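# Mount and secure centrifuge rotor unless its date has expired

## Task

The date is 11 July 2030. Read the use-by date for the rotor on the card attached to the centrifuge. If that date has not yet passed, lower the rotor onto the centrifuge drive until it is fully seated, then thread the knob onto the top of the shaft, turn it down until it sits on the rotor, and tighten it firmly. If the date has passed, do not mount the rotor: leave it where it is and place the HOLD block on top of it. In either case the rotor must never be dropped.

## Robot and tools

Robot: two arms, left_arm and right_arm, each carrying a two-finger parallel gripper that opens up to 85 mm. Each gripper has a wrist camera. The fingers point along the gripper's +z axis and close along its y axis. end_effector_position is the spot between the pads when they are shut. Closed fingertips extend about 19 mm past that point, and open ones about 6 mm. A camera block sits about 10 cm from the last joint's axis, on the gripper's +x side, and rotates with it.

Frames: every hand pose, velocity, target and wrist-camera pose is given in that arm's own base frame. The scene frame has its origin at table height, halfway between the nominal bases, with +z up and +x pointing out over the table; left_arm is on the +y side. Calibrated bases in the scene frame: left_arm (+0.030, +0.455, 0) with quat_wxyz (+1.000, 0, 0, +0.009); right_arm (+0.029, -0.641, 0) with quat_wxyz (+1.000, 0, 0, +0.003). Fixed cameras and the table use the scene frame. Reported poses can be a few centimetres off, more at long reach.

Row format (used by execute_actions and move): a single flat list of 20 numbers covering both arms, even if only one moves. The first 10 are left_arm: x, y, z (metres, an absolute position in the left base frame), qw, qx, qy, qz (absolute orientation, w first), then gripper position, force_limit, speed. The next 10 are the same fields for right_arm. The three gripper numbers each lie in [-1, 1]. Gripper position: +1 fully open, about -0.8 pads touching, -1 keep closing until blocked. force_limit sets motor push; speed sets closing rate (about 20 mm/s at -1, 85 at 0, 150 at +1). Both start at +1. A fast close from well open onto a narrower target grips hardest (roughly 120 to 245 N per pad); a slow close at force_limit -1 gives about 30 N. A new force_limit or speed only applies after a position change of at least 0.01.

execute_actions(actions, cameras): actions is a list of actions; each action is up to 15 rows, one per 1/30 s step, with the final row repeated if fewer are given. Each target must be within 0.6 m of that gripper's current position along each of its own axes, or the action is rejected for both arms. An empty actions list returns camera images. cameras: list of names, ["all"], or []; an unknown name invalidates the call.

move(target, speed, blend, blocking, cameras): target is one row or a list of up to 15 rows (absolute poses, no 0.6 m limit); each gripper travels a straight line from its Hand target. speed is the top path speed in m/s (0.002 to 3.2, default 0.25; rotation up to twice that in rad/s), one value or one per target. blend, in metres, rounds corners through intermediate targets; 0 stops at each. Total time is capped at 10 s. Gripper number changes in later targets are applied once everything comes to rest there. blocking=false returns after about 0.5 s while motion continues; a new move takes over. Paths do not avoid obstacles or the other arm, and passing near an arm's own base can flip its shoulder, so route around it.

wait(seconds 0 to 10, cameras) lets time run with last commands held. stop(cameras) brakes a running move (fingers keep moving). zoom_image(camera, region=[x0,y0,x1,y1]) enlarges part of the latest image, at most 504 by 504 pixels; cameras are cam_head_left, cam_head_right, cam_low, cam_left_wrist, cam_right_wrist, all 672x504. Use it to read the card's date. read_manual(section="licences") gives licence texts only. finished_scene(scene=1) ends the scene permanently.

Results: each gripper's position, quaternion and velocities in its base frame; velocities are omitted when joints read within noise. Hand target is where the arm is actually being sent; orientation commands are clipped to within 32 degrees of the present orientation per step, so resend the remainder. Tool commands lists current gripper commands. object_status: 0 moving, 1 blocked while opening, 2 blocked while closing (a grip), 3 reached the requested position or pads met. Command -1 and look for 2 to confirm a grip. position_measured is in counts: 3 open, about 78 = 60 mm, 130 = 40 mm, 180 = 20 mm, 230 pads together. The move: line reports done, off_target, moving, held or fault, plus limits=paced (pose clipped) or limits=held (steps withheld); done means within 3 mm and 2 degrees. Joint torques include the arm's own weight and are noisy.

Cautions: arms are stiff, so aiming even slightly past a firm contact can trigger a fault. About 150 N external force (±25) or a joint contact torque at its limit (313, 313, 142, 53.2, 53.2, 53.2 N m) freezes that arm for 10 s; if the arm is gripping something fixed, release first. Keep an idle arm still by resending its last reported pose and gripper numbers every call. Do not let the arms collide or one gripper squeeze the other's fingers. Approach contacts slowly and stop just at contact. Do not drop the rotor, release moving parts, or swing loads fast. Anything leaving the table fails the scene. Holding loads or straining at full reach heats motors: a MOTOR HOT line appears at 70 °C, and at 85 °C the arm brakes for 30 to 60 s. Loose objects may occasionally be nudged by outside disturbances.

Each tool is called after "Emit:" as a command line: name --argument value for each argument, lists and objects as JSON in quotes; but a table of rows of numbers goes row by row, as --pt "numbers of a row", without its own name.

## Session

Emit:
execute_actions --actions '[]'

Scene clock: 0.00 s.
left_arm: end_effector_position=(+0.5409, -0.7983, +0.3455) position_measured=3 object_status=3 end_effector_quat_wxyz=(-0.071, +0.986, +0.106, +0.104) | right_arm: end_effector_position=(+0.5396, +0.0588, +0.3981) position_measured=3 object_status=3 end_effector_quat_wxyz=(-0.136, +0.769, +0.514, +0.355)
Joint positions: left_arm=[1.912 -1.095 1.297 -1.68 -1.336 1.687] | right_arm=[2.493 -2.023 2.283 -1.799 -0.792 1.302]
Joint velocities: within noise
Joint torques (N m): no reading
Hand target: left_arm +0.5409, -0.7983, +0.3455; -0.071, +0.986, +0.106, +0.104 | right_arm +0.5396, +0.0588, +0.3981; -0.136, +0.769, +0.514, +0.355
Tool commands: left_gripper/position=+1.0 left_gripper/force_limit=+1.0 left_gripper/speed=+1.0 right_gripper/position=+1.0 right_gripper/force_limit=+1.0 right_gripper/speed=+1.0

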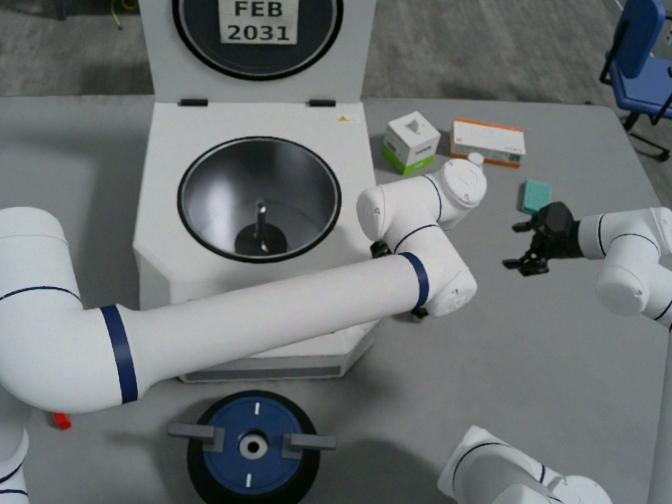

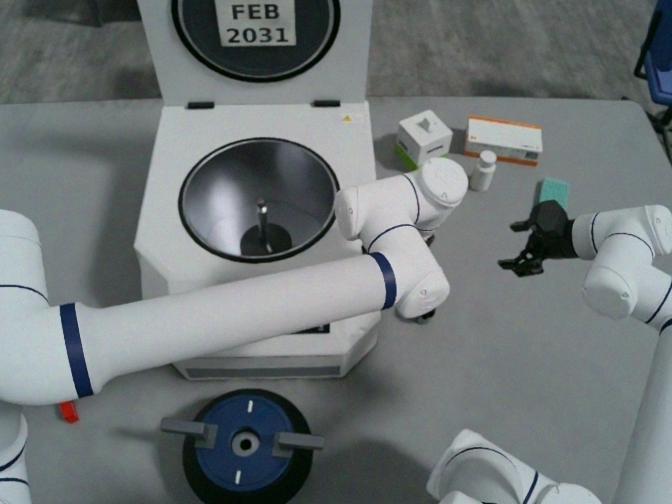

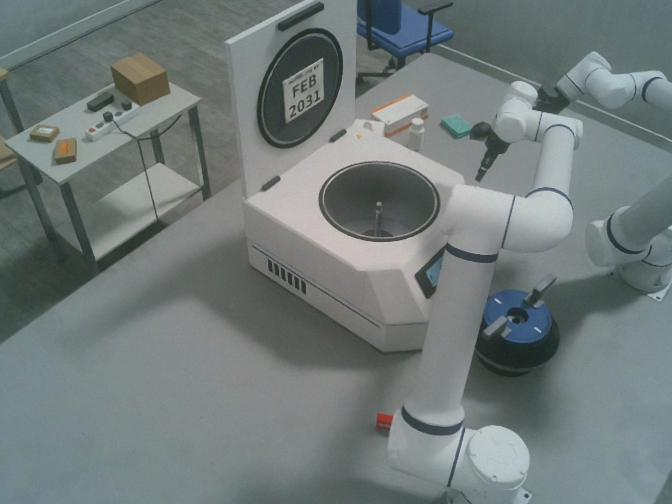

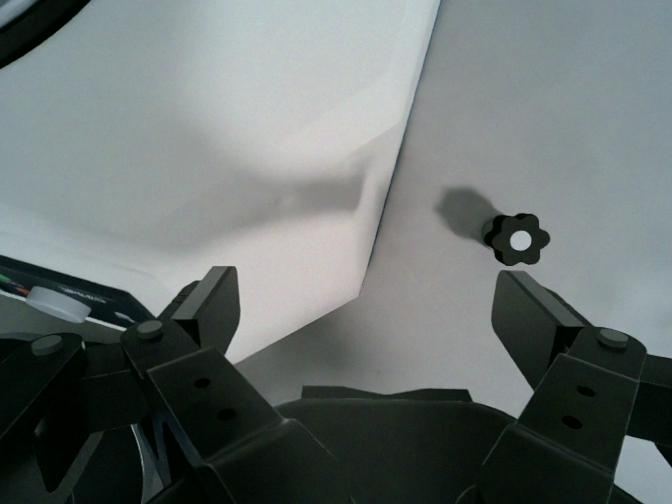

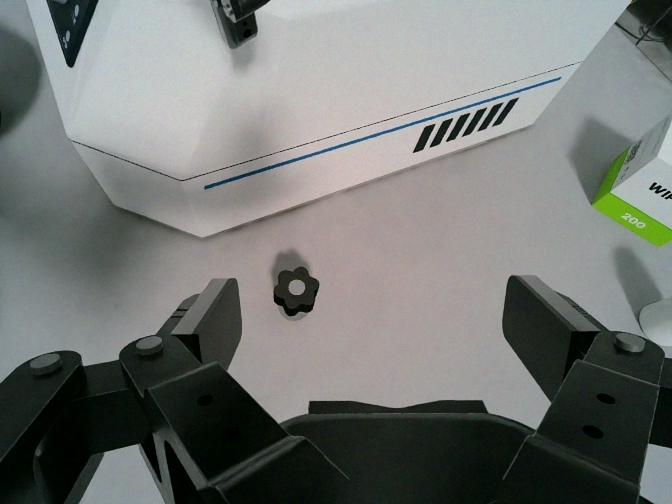

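Emit:
zoom_image --camera "cam_low" --region '[250, 30, 350, 150]'

Emit:
zoom_image --camera "cam_low" --region '[300, 140, 600, 440]'

Emit:
zoom_image --camera "cam_head_left" --region '[150, 120, 380, 300]'

Emit:
zoom_image --camera "cam_head_left" --region '[140, 360, 360, 504]'

Emit:
zoom_image --camera "cam_right_wrist" --region '[230, 220, 350, 340]'

Scaled by 4.200.

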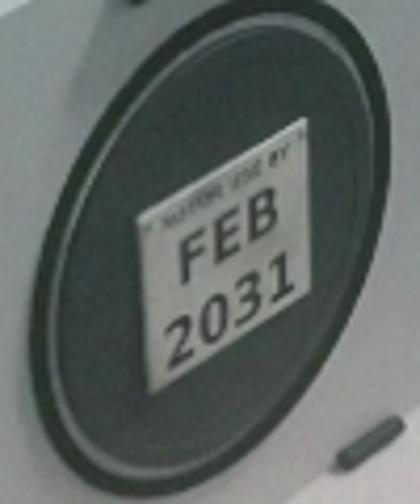

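Scaled by 1.680.

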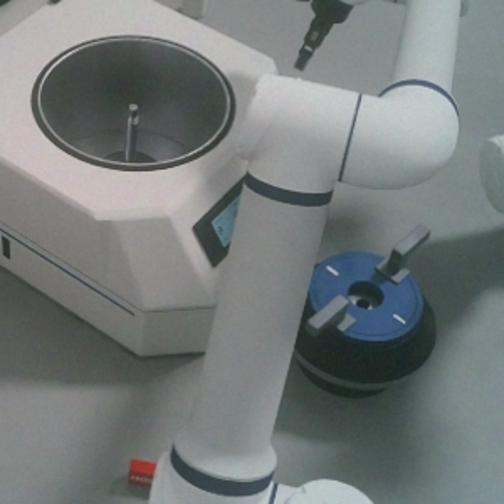

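Scaled by 2.191.

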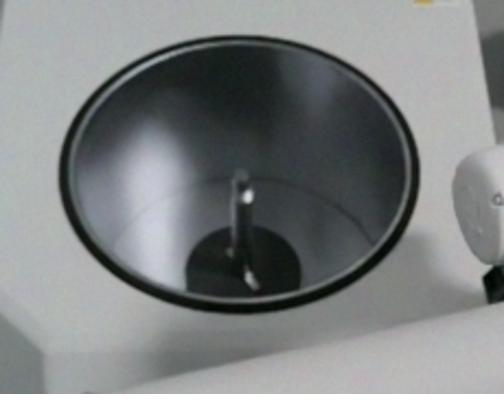

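Scaled by 2.291.

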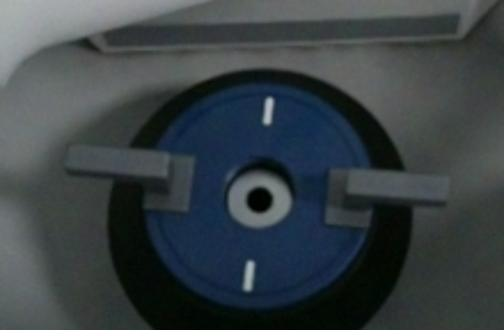

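Scaled by 4.200.

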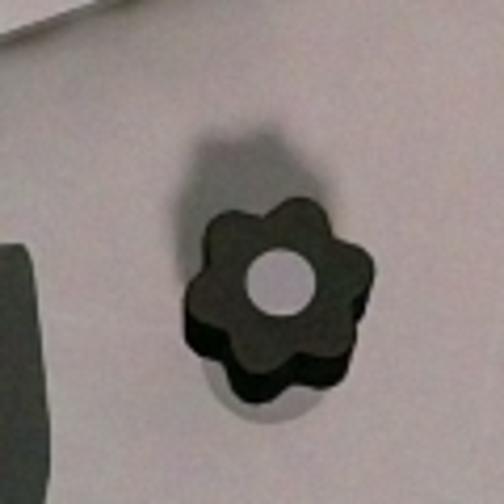

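Emit:
move --target '[0.30,-0.20,0.5,0,0.7071,0.7071,0,1,1,1,0.5396,0.0588,0.3981,-0.136,0.769,0.514,0.355,1,1,1]' --speed 0.4 --cameras '["all"]'

Scene clock: 4.47 s.
left_arm: end_effector_position=(+0.3000, -0.2001, +0.5000) position_measured=3 object_status=3 end_effector_quat_wxyz=(+0.000, +0.707, +0.707, +0.000) | right_arm: end_effector_position=(+0.5396, +0.0588, +0.3981) position_measured=3 object_status=3 end_effector_quat_wxyz=(-0.136, +0.769, +0.514, +0.355)
Joint positions: left_arm=[2.039 -2.212 2.05 -1.41 -1.571 0.468] | right_arm=[2.493 -2.023 2.283 -1.799 -0.791 1.302]
Joint torques (N m): left_arm=[14.39 -17.92 -44.48 -1.46 -1.53 -2.03] | right_arm=[-8.43 -14.53 -38.02 -3.87 3.61 3.09]
Hand target: left_arm +0.3000, -0.2000, +0.5000; +0.000, +0.707, +0.707, +0.000 | right_arm +0.5396, +0.0588, +0.3981; -0.136, +0.769, +0.514, +0.355
Off the commanded pose: left_arm 0.000 m, 0 deg | right_arm 0.000 m, 0 deg.
move: done
camera_calibration:
cam_left_wrist: T_world_to_cam=[[0.999815, 0.0034378, -0.0189429, -0.277798], [0.0096928, -0.940016, 0.340994, -0.344783], [-0.0166344, -0.341114, -0.939875, 0.532193], [0, 0, 0, 1]] pos_world=[0.289941, -0.141608, 0.612501]
cam_right_wrist: T_world_to_cam=[[0.883693, -0.44407, 0.147948, -0.499722], [-0.35273, -0.839575, -0.413153, 0.425668], [0.307682, 0.312914, -0.898564, 0.299656], [0, 0, 0, 1]] pos_world=[0.499548, 0.0417024, 0.519059]

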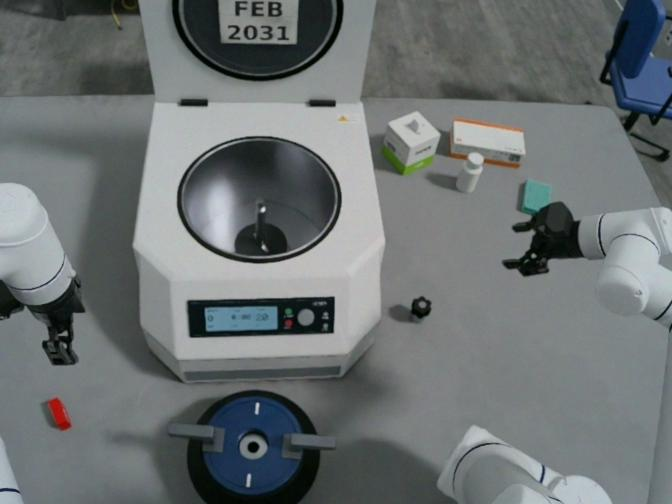

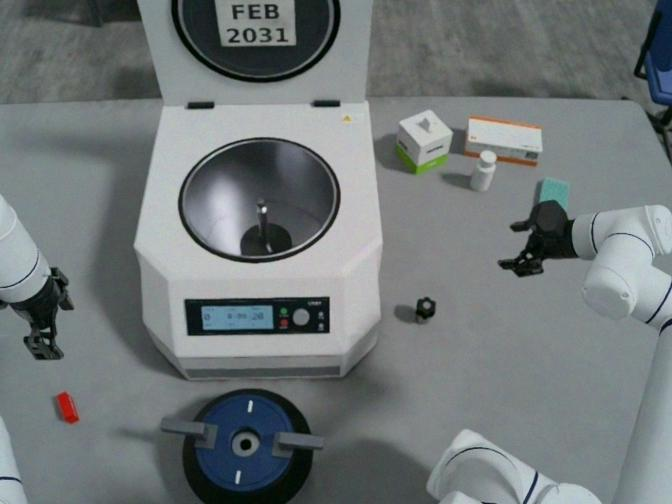

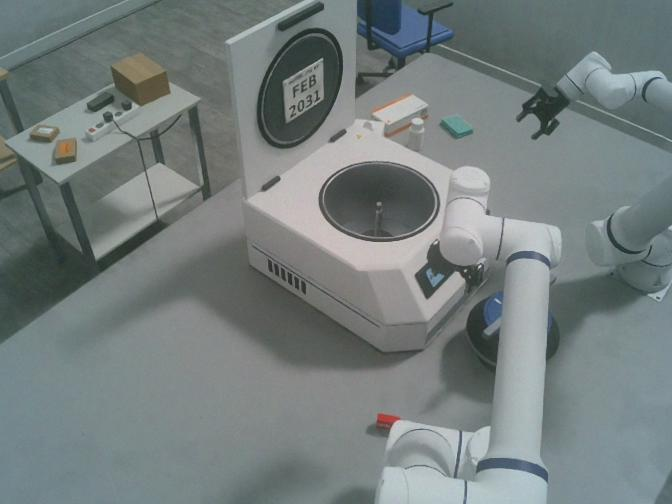

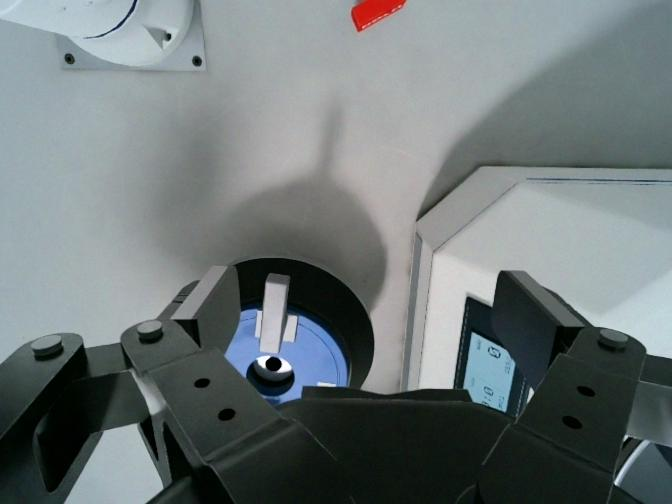

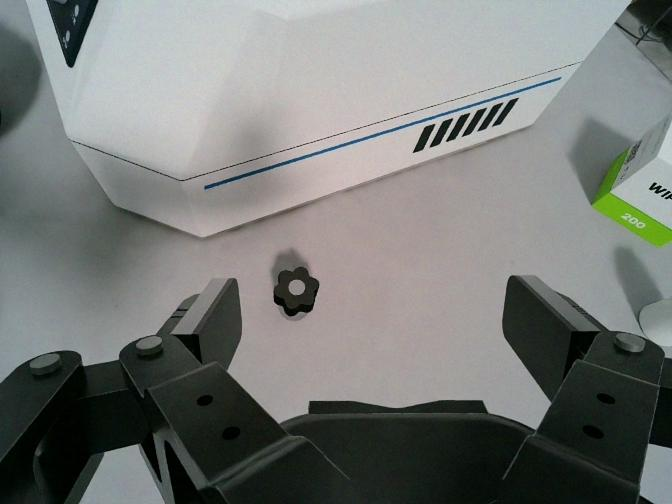

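Emit:
move --target '[0.23,-0.34,0.5,0,0.7071,0.7071,0,1,1,1,0.75,0.43,0.5,0,0.7071,-0.7071,0,1,1,1]' --speed 0.4 --cameras '["all"]'

Scene clock: 8.90 s.
left_arm: end_effector_position=(+0.2300, -0.3400, +0.5000) position_measured=3 object_status=3 end_effector_quat_wxyz=(+0.000, +0.707, +0.707, +0.000) | right_arm: end_effector_position=(+0.7500, +0.4300, +0.5000) position_measured=3 object_status=3 end_effector_quat_wxyz=(+0.000, +0.707, -0.707, +0.000)
Joint positions: left_arm=[1.718 -2.11 2.01 -1.471 -1.571 0.148] | right_arm=[3.455 -1.312 1.33 -1.588 -1.571 5.026]
Joint torques (N m): left_arm=[-15.4 15.31 -63.54 -9.75 1.52 -1.91] | right_arm=[13.75 -41.7 -53.17 -0.56 2.12 2.7]
Hand target: left_arm +0.2300, -0.3400, +0.5000; +0.000, +0.707, +0.707, +0.000 | right_arm +0.7500, +0.4300, +0.5000; +0.000, +0.707, -0.707, +0.000
Off the commanded pose: left_arm 0.000 m, 0 deg | right_arm 0.000 m, 0 deg.
move: done
camera_calibration:
cam_left_wrist: T_world_to_cam=[[0.999814, 0.00365888, -0.0189207, -0.20728], [0.00989516, -0.93997, 0.341112, -0.475752], [-0.0165368, -0.341236, -0.939832, 0.483318], [0, 0, 0, 1]] pos_world=[0.219942, -0.281508, 0.612601]
cam_right_wrist: T_world_to_cam=[[-0.999923, 0.0123798, 0.00109489, 0.7539], [0.0120428, 0.943386, 0.331477, -0.558952], [0.00307073, 0.331464, -0.943463, 0.453235], [0, 0, 0, 1]] pos_world=[0.759182, 0.367744, 0.612064]

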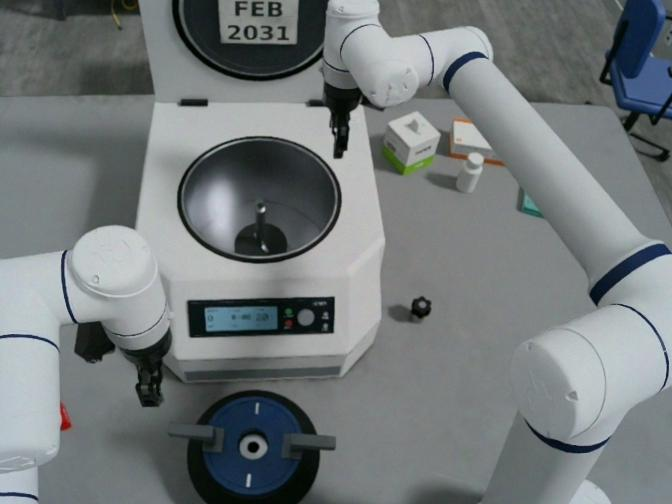

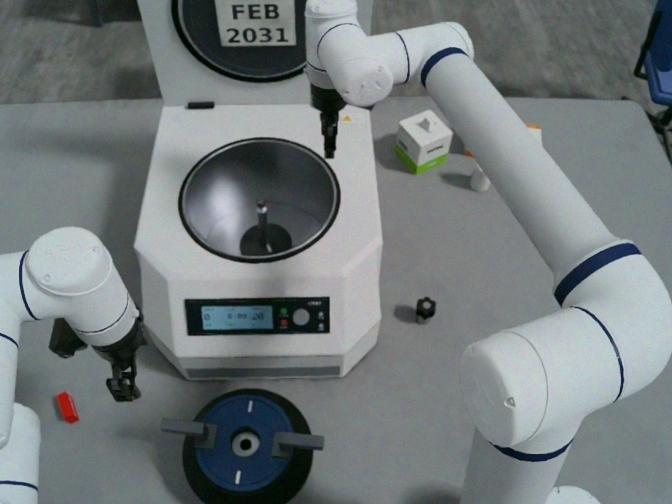

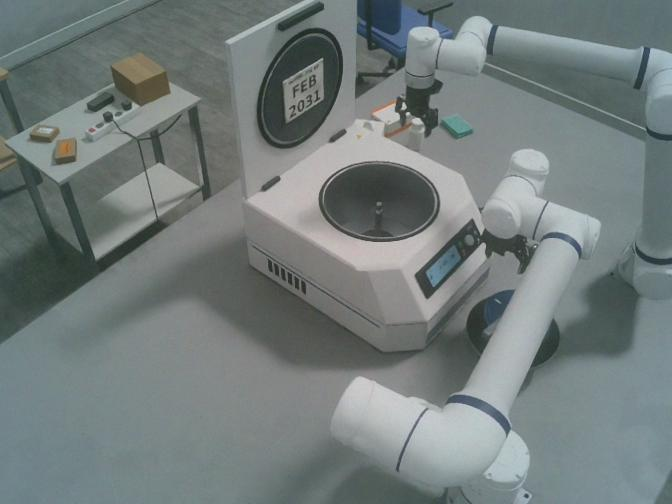

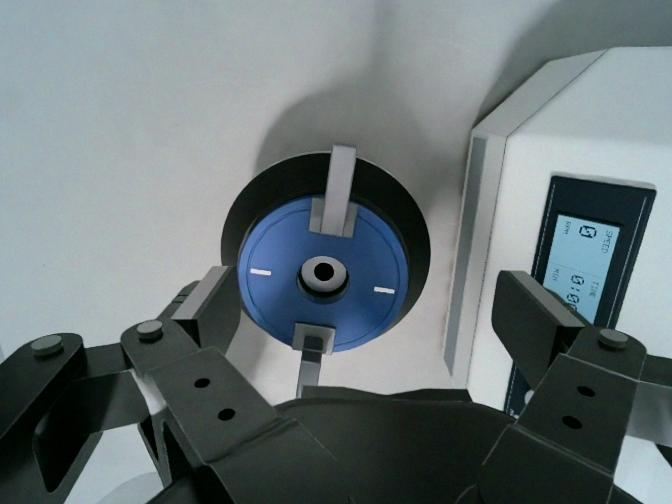

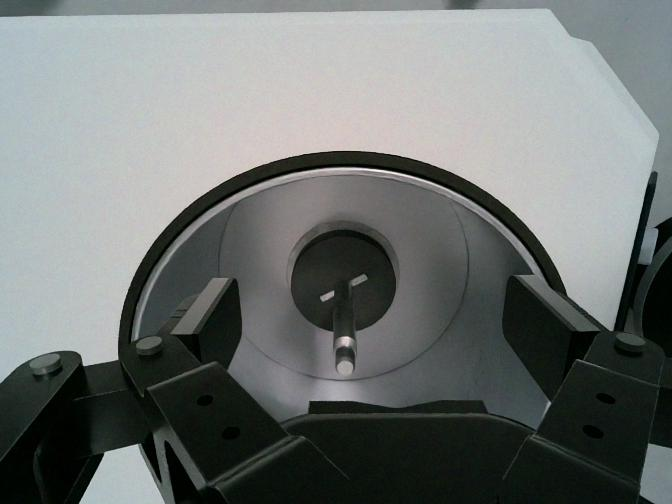

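Emit:
zoom_image --camera "cam_right_wrist" --region '[260, 210, 430, 390]'

Emit:
zoom_image --camera "cam_left_wrist" --region '[210, 130, 450, 400]'

Emit:
zoom_image --camera "cam_right_wrist" --region '[110, 130, 580, 430]'

Scaled by 2.800.

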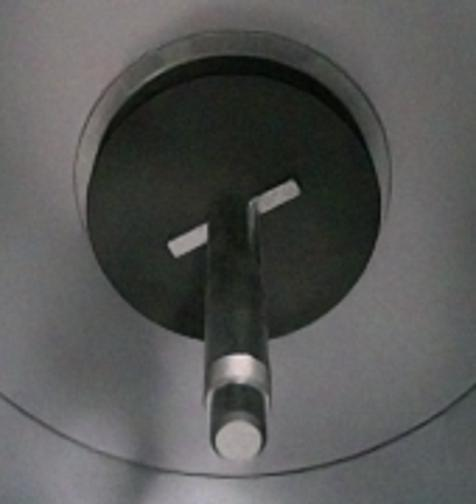

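Scaled by 1.867.

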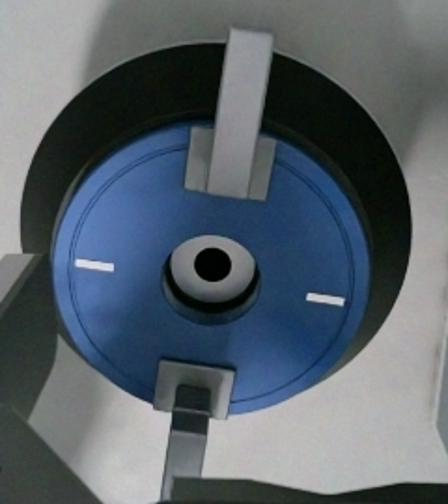

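Scaled by 1.072.

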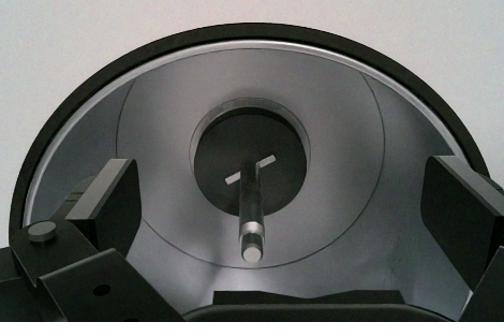

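Emit:
move --target '[0.75,-0.375,0.5,0,0.7071,0.7071,0,1,1,1,0.224,0.47,0.5,0,0.7071,-0.7071,0,1,1,1]' --speed 0.4 --cameras '["all"]'

Scene clock: 13.57 s.
left_arm: end_effector_position=(+0.7499, -0.3750, +0.5000) position_measured=3 object_status=3 end_effector_quat_wxyz=(+0.000, +0.707, +0.707, +0.000) | right_arm: end_effector_position=(+0.2241, +0.4700, +0.5000) position_measured=3 object_status=3 end_effector_quat_wxyz=(+0.000, +0.707, -0.707, +0.000)
Joint positions: left_arm=[2.465 -1.357 1.385 -1.599 -1.571 0.894] | right_arm=[3.92 -1.901 1.896 -1.566 -1.571 5.49]
Joint torques (N m): left_arm=[16.36 -93.67 -63.31 -1.27 -1.54 3.33] | right_arm=[9.95 -22.65 -38.05 -1.43 -2.5 2.69]
Hand target: left_arm +0.7500, -0.3750, +0.5000; +0.000, +0.707, +0.707, +0.000 | right_arm +0.2240, +0.4700, +0.5000; +0.000, +0.707, -0.707, +0.000
Off the commanded pose: left_arm 0.000 m, 0 deg | right_arm 0.000 m, 0 deg.
move: done
camera_calibration:
cam_left_wrist: T_world_to_cam=[[0.999816, 0.0036938, -0.018827, -0.727003], [0.00989604, -0.93997, 0.341113, -0.513796], [-0.0164369, -0.341237, -0.939834, 0.479899], [0, 0, 0, 1]] pos_world=[0.739842, -0.316508, 0.612601]
cam_right_wrist: T_world_to_cam=[[-0.999919, 0.0126306, 0.00128746, 0.227424], [0.0123432, 0.943382, 0.331479, -0.590425], [0.0029722, 0.331468, -0.943462, 0.441611], [0, 0, 0, 1]] pos_world=[0.233381, 0.407744, 0.612064]

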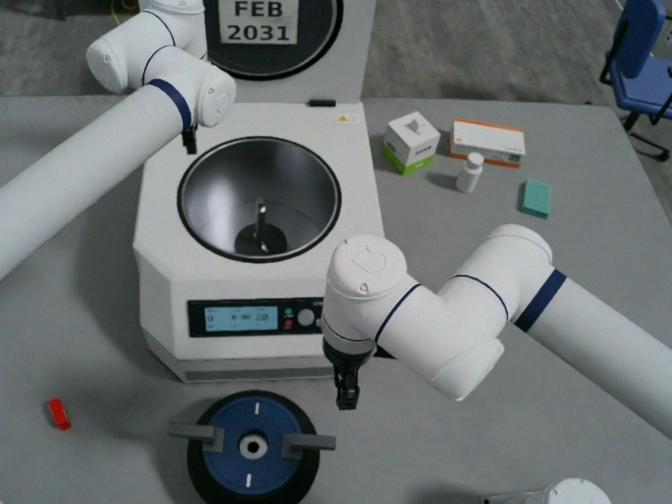

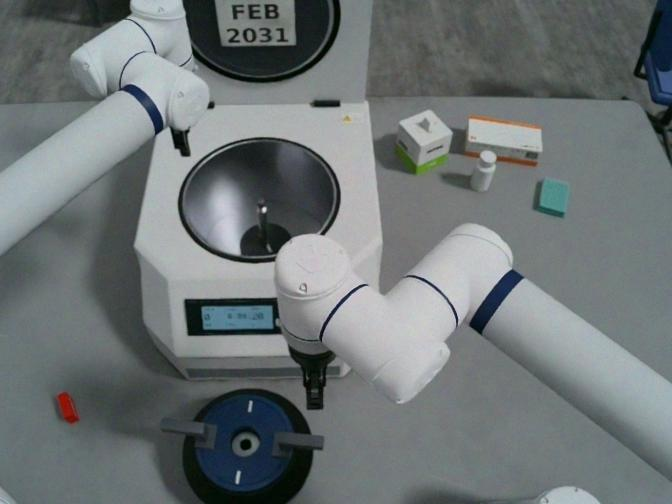

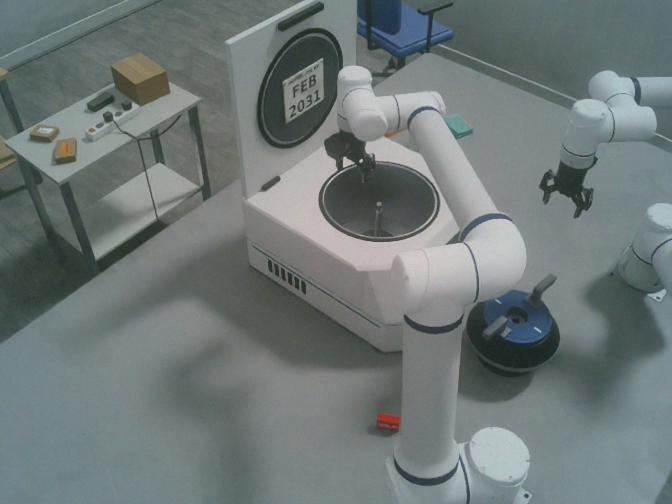

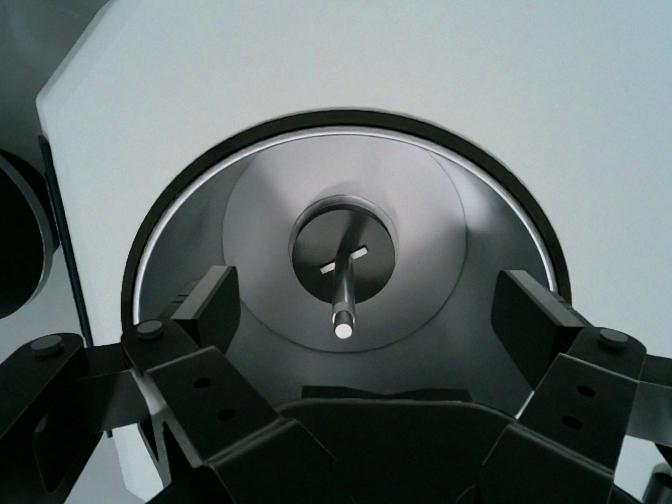

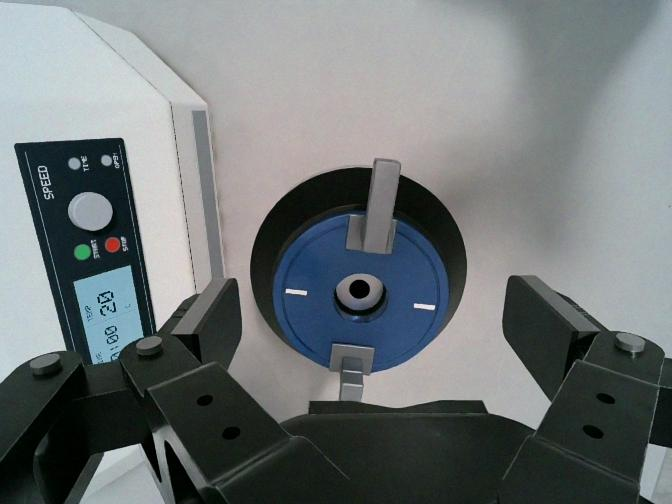

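Emit:
zoom_image --camera "cam_left_wrist" --region '[270, 180, 420, 350]'

Emit:
zoom_image --camera "cam_right_wrist" --region '[240, 150, 480, 410]'

Scaled by 2.965.

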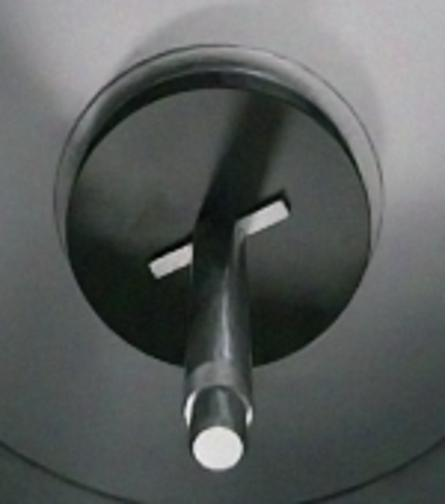

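Scaled by 1.938.

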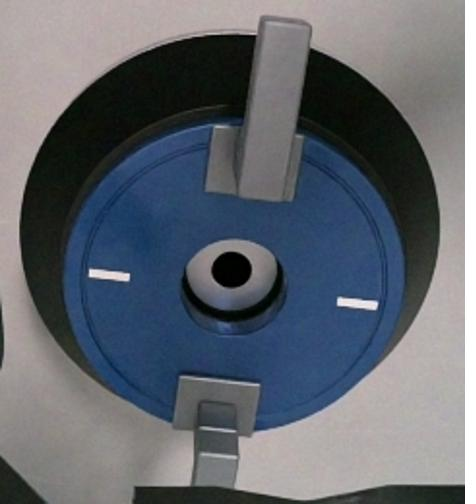

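Emit:
move --target '[0.7517,-0.5605,0.5,0,0.7071,0.7071,0,1,1,1,0.196,0.682,0.5,0,0.7071,-0.7071,0,1,1,1]' --speed 0.4 --cameras '["cam_left_wrist","cam_right_wrist"]'

Emit:
zoom_image --camera "cam_left_wrist" --region '[260, 30, 420, 190]'

Emit:
zoom_image --camera "cam_right_wrist" --region '[204, 0, 464, 260]'

Emit:
move --target '[0.2046,-0.539,0.5,0,0.7071,0.7071,0,1,1,1,0.743,0.648,0.5,0,0.7071,-0.7071,0,1,1,1]' --speed 0.4 --cameras '["cam_left_wrist","cam_right_wrist"]'

Emit:
zoom_image --camera "cam_right_wrist" --region '[260, 30, 420, 190]'

Emit:
zoom_image --camera "cam_left_wrist" --region '[204, 0, 464, 260]'

Scene clock: 15.67 s.
left_arm: end_effector_position=(+0.7517, -0.5604, +0.5000) position_measured=3 object_status=3 end_effector_quat_wxyz=(+0.000, +0.707, +0.707, +0.000) | right_arm: end_effector_position=(+0.1960, +0.6819, +0.5000) position_measured=3 object_status=3 end_effector_quat_wxyz=(+0.000, +0.707, -0.707, +0.000)
Joint positions: left_arm=[2.31 -1.184 1.158 -1.544 -1.571 0.74] | right_arm=[4.18 -1.573 1.626 -1.624 -1.571 5.75]
Joint torques (N m): left_arm=[-14.36 -119.98 -65.1 -1.47 1.54 -2.04] | right_arm=[13.54 -24.05 -54.32 -1.05 -2.34 3.45]
Hand target: left_arm +0.7517, -0.5605, +0.5000; +0.000, +0.707, +0.707, +0.000 | right_arm +0.1960, +0.6820, +0.5000; +0.000, +0.707, -0.707, +0.000
Off the commanded pose: left_arm 0.000 m, 0 deg | right_arm 0.000 m, 0 deg.
move: done
camera_calibration:
cam_left_wrist: T_world_to_cam=[[0.999814, 0.00365888, -0.0189207, -0.728077], [0.00989516, -0.93997, 0.341112, -0.688083], [-0.0165368, -0.341236, -0.939832, 0.416737], [0, 0, 0, 1]] pos_world=[0.741642, -0.501908, 0.612601]
cam_right_wrist: T_world_to_cam=[[-0.999919, 0.0126641, 0.00119507, 0.196585], [0.0123439, 0.94335, 0.33157, -0.790016], [0.00307165, 0.331558, -0.94343, 0.371362], [0, 0, 0, 1]] pos_world=[0.205181, 0.619644, 0.612064]
Images, in order (width x height): cam_left_wrist 672x504, cam_right_wrist 672x504.

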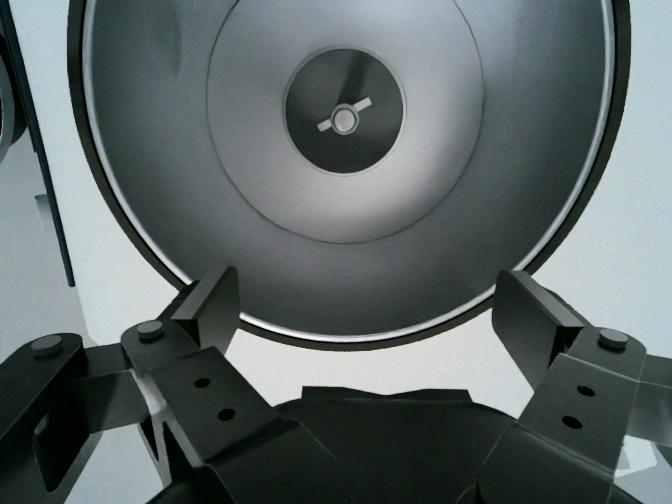

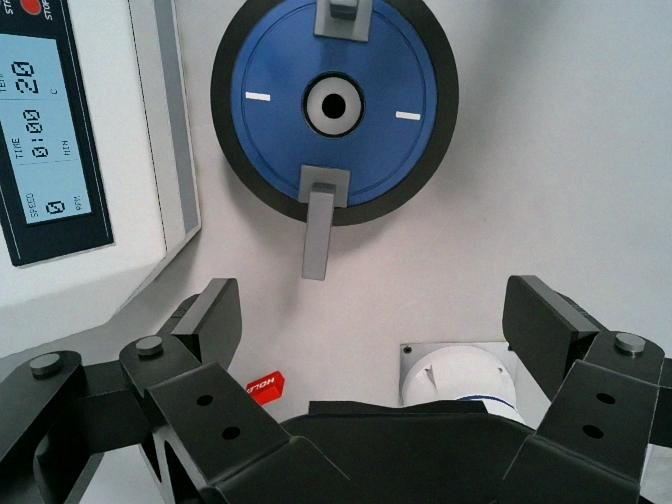

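Scaled by 3.150.

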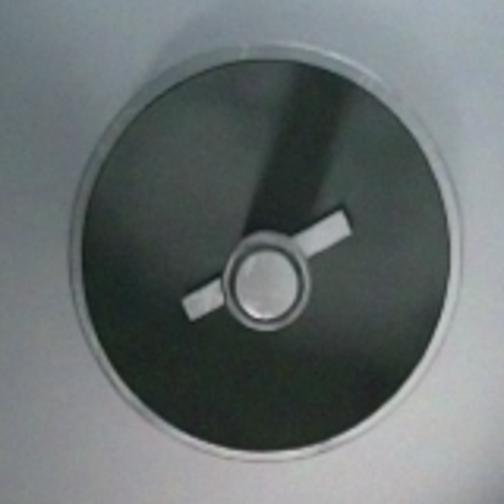

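Scaled by 1.938.

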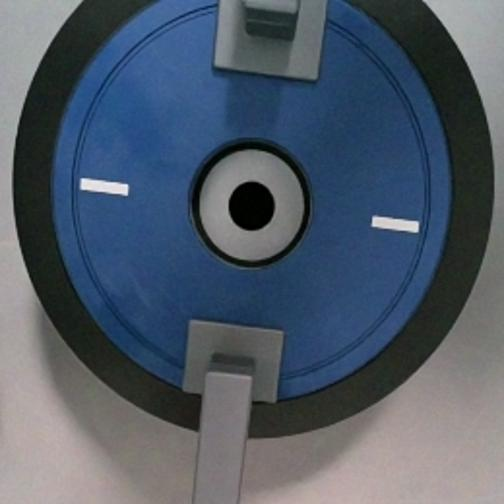

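Scene clock: 16.37 s.
left_arm: end_effector_position=(+0.7140, -0.5592, +0.4998) position_measured=3 object_status=3 end_effector_quat_wxyz=(-0.001, +0.707, +0.707, +0.000) | right_arm: end_effector_position=(+0.2241, +0.6799, +0.5000) position_measured=3 object_status=3 end_effector_quat_wxyz=(+0.000, +0.707, -0.707, +0.000)
Joint positions: left_arm=[2.28 -1.238 1.232 -1.563 -1.571 0.71] | right_arm=[4.144 -1.562 1.615 -1.624 -1.571 5.715]
Joint torques (N m): left_arm=[14.12 -111.04 -64.23 -1.49 1.43 3.13] | right_arm=[10.71 -46.43 -38.2 -1.33 1.96 3.5]
Hand target: left_arm +0.7141, -0.5592, +0.4997; -0.001, +0.707, +0.707, +0.000 | right_arm +0.2240, +0.6799, +0.5000; +0.000, +0.707, -0.707, +0.000
Off the commanded pose: left_arm 0.510 m, 0 deg | right_arm 0.520 m, 0 deg.
move: held (left_arm, right_arm; a check stopped the path); limits=held
pose unreachable (left arm): on one or more control steps of this call, first in action 0 (counted from 0), this arm could not follow its commanded pose, so it was not sent that pose on those steps. It may still have moved: this result reports where it is.
cause: moving toward the commanded pose would bring a part of the arm too close to another arm (a part of this arm just beyond joint 3 (elbow) and a part of the right arm just beyond its joint 5 (wrist 2), at the place that arm was heading or pushing toward when its own hold began).
pose unreachable (right arm): on one or more control steps of this call, first in action 0 (counted from 0), this arm could not follow its commanded pose, so it was not sent that pose on those steps. It may still have moved: this result reports where it is.
cause: moving toward the commanded pose would bring a part of the arm too close to another arm (a part of this arm just beyond joint 5 (wrist 2) and a part of the left arm just beyond its joint 3 (elbow), along the way the arms are being sent, or toward where that arm still pushes).
camera_calibration:
cam_left_wrist: T_world_to_cam=[[0.999785, 0.0033145, -0.0204845, -0.68968], [0.0100813, -0.940417, 0.339873, -0.686295], [-0.0181375, -0.340006, -0.940248, 0.418268], [0, 0, 0, 1]] pos_world=[0.704036, -0.500904, 0.612401]
cam_right_wrist: T_world_to_cam=[[-0.999914, 0.013078, 0.000912716, 0.224624], [0.0126415, 0.943417, 0.331369, -0.788463], [0.00347256, 0.331352, -0.943501, 0.372016], [0, 0, 0, 1]] pos_world=[0.23328, 0.617643, 0.612065]
Images, in order (width x height): cam_left_wrist 672x504, cam_right_wrist 672x504.

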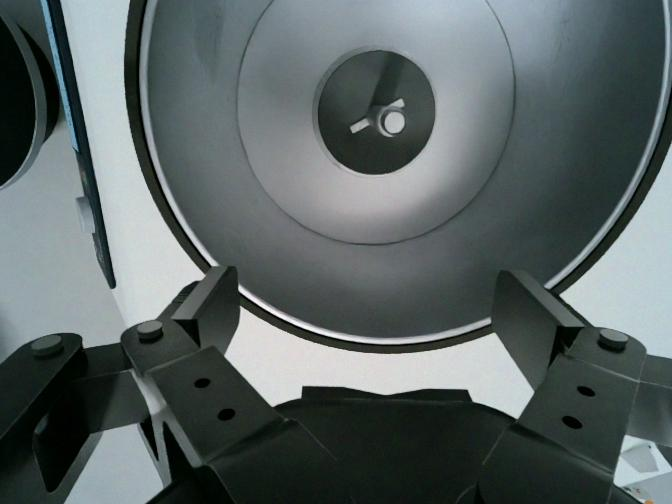

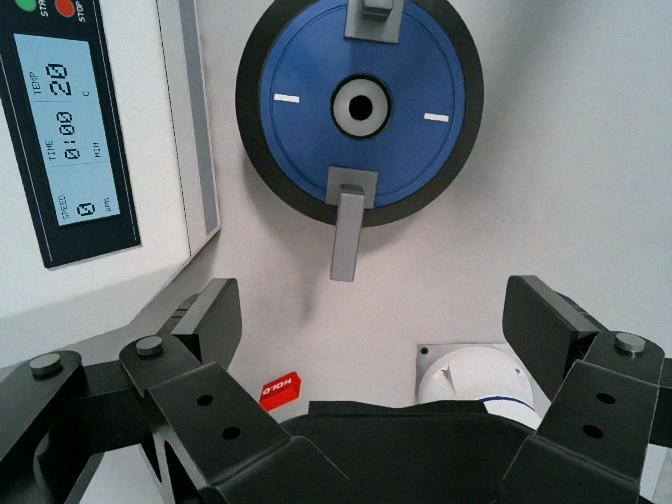

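Scaled by 3.150.

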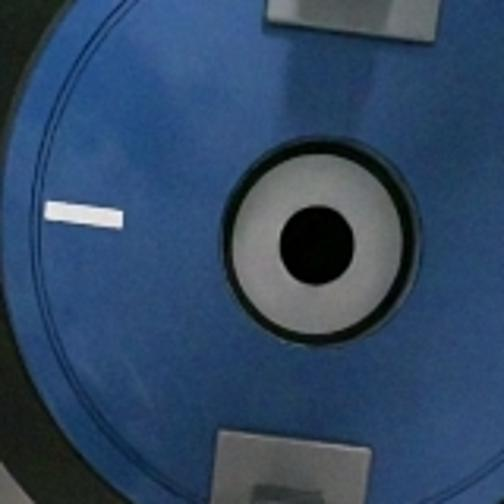

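Scaled by 1.938.

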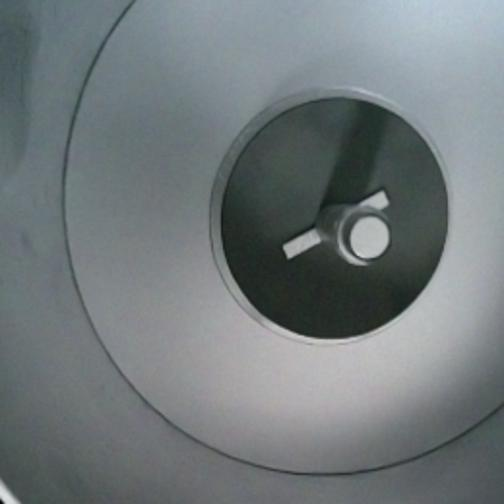

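Emit:
move --pt "0.75 -0.36 0.5 0 0.7071 0.7071 0 1 1 1 0.224 0.47 0.5 0 0.7071 -0.7071 0 1 1 1" --pt "0.22 -0.34 0.5 0 0.7071 0.7071 0 1 1 1 0.75 0.43 0.5 0 0.7071 -0.7071 0 1 1 1" --pt "0.2046 -0.539 0.5 0 0.7071 0.7071 0 1 1 1 0.743 0.648 0.5 0 0.7071 -0.7071 0 1 1 1" --speed 0.4 --blend '[0.03,0.03,0]' --cameras '["cam_left_wrist","cam_right_wrist"]'

Emit:
zoom_image --camera "cam_right_wrist" --region '[260, 30, 420, 190]'

Emit:
zoom_image --camera "cam_left_wrist" --region '[204, 0, 464, 260]'

Scene clock: 19.87 s.
left_arm: end_effector_position=(+0.2046, -0.5389, +0.5000) position_measured=3 object_status=3 end_effector_quat_wxyz=(+0.000, +0.707, +0.707, +0.000) | right_arm: end_effector_position=(+0.7430, +0.6479, +0.5000) position_measured=3 object_status=3 end_effector_quat_wxyz=(+0.000, +0.707, -0.707, +0.000)
Joint positions: left_arm=[1.621 -1.801 1.826 -1.595 -1.571 0.05] | right_arm=[3.678 -1.095 1.028 -1.504 -1.571 5.249]
Joint torques (N m): left_arm=[-15.14 -28.56 -65.03 -9.84 -0.13 -2.2] | right_arm=[9.48 -59.59 -53.15 -1.17 -2.44 3.06]
Hand target: left_arm +0.2046, -0.5390, +0.5000; +0.000, +0.707, +0.707, +0.000 | right_arm +0.7430, +0.6480, +0.5000; +0.000, +0.707, -0.707, +0.000
Off the commanded pose: left_arm 0.000 m, 0 deg | right_arm 0.000 m, 0 deg.
move: done
camera_calibration:
cam_left_wrist: T_world_to_cam=[[0.999816, 0.0036938, -0.018827, -0.181198], [0.00989604, -0.93997, 0.341113, -0.662555], [-0.0164369, -0.341237, -0.939834, 0.414973], [0, 0, 0, 1]] pos_world=[0.194542, -0.480508, 0.612601]
cam_right_wrist: T_world_to_cam=[[-0.999919, 0.0126647, 0.00119348, 0.743972], [0.0123443, 0.943381, 0.33148, -0.764658], [0.0030722, 0.331468, -0.943461, 0.381026], [0, 0, 0, 1]] pos_world=[0.752181, 0.585644, 0.612064]
Images, in order (width x height): cam_left_wrist 672x504, cam_right_wrist 672x504.

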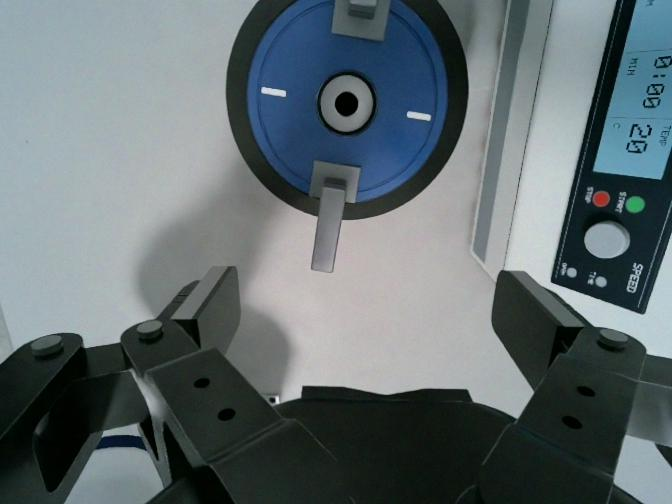

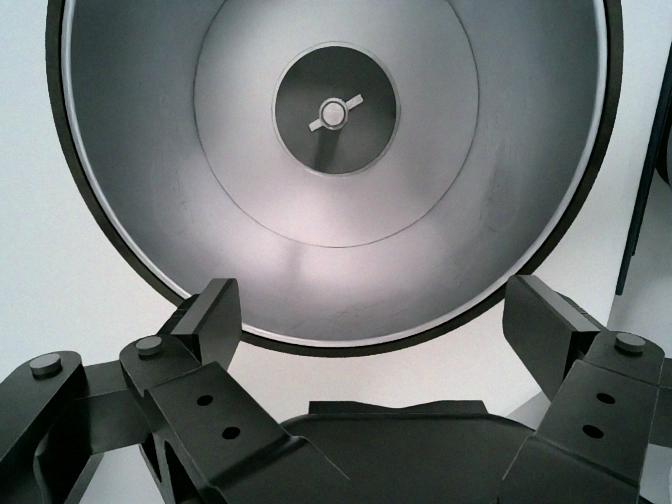

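Scaled by 3.150.

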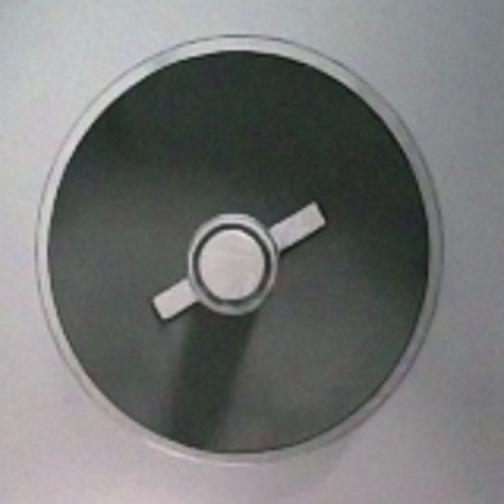

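Scaled by 1.938.

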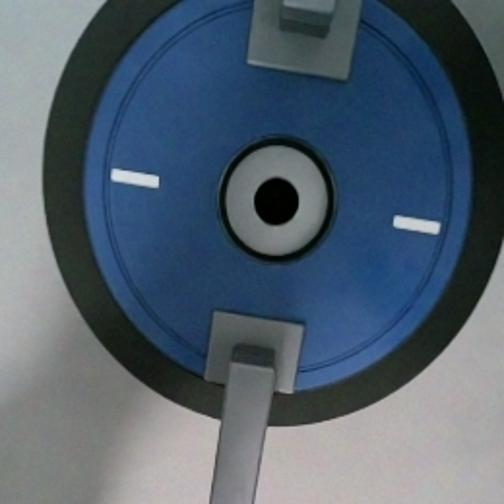

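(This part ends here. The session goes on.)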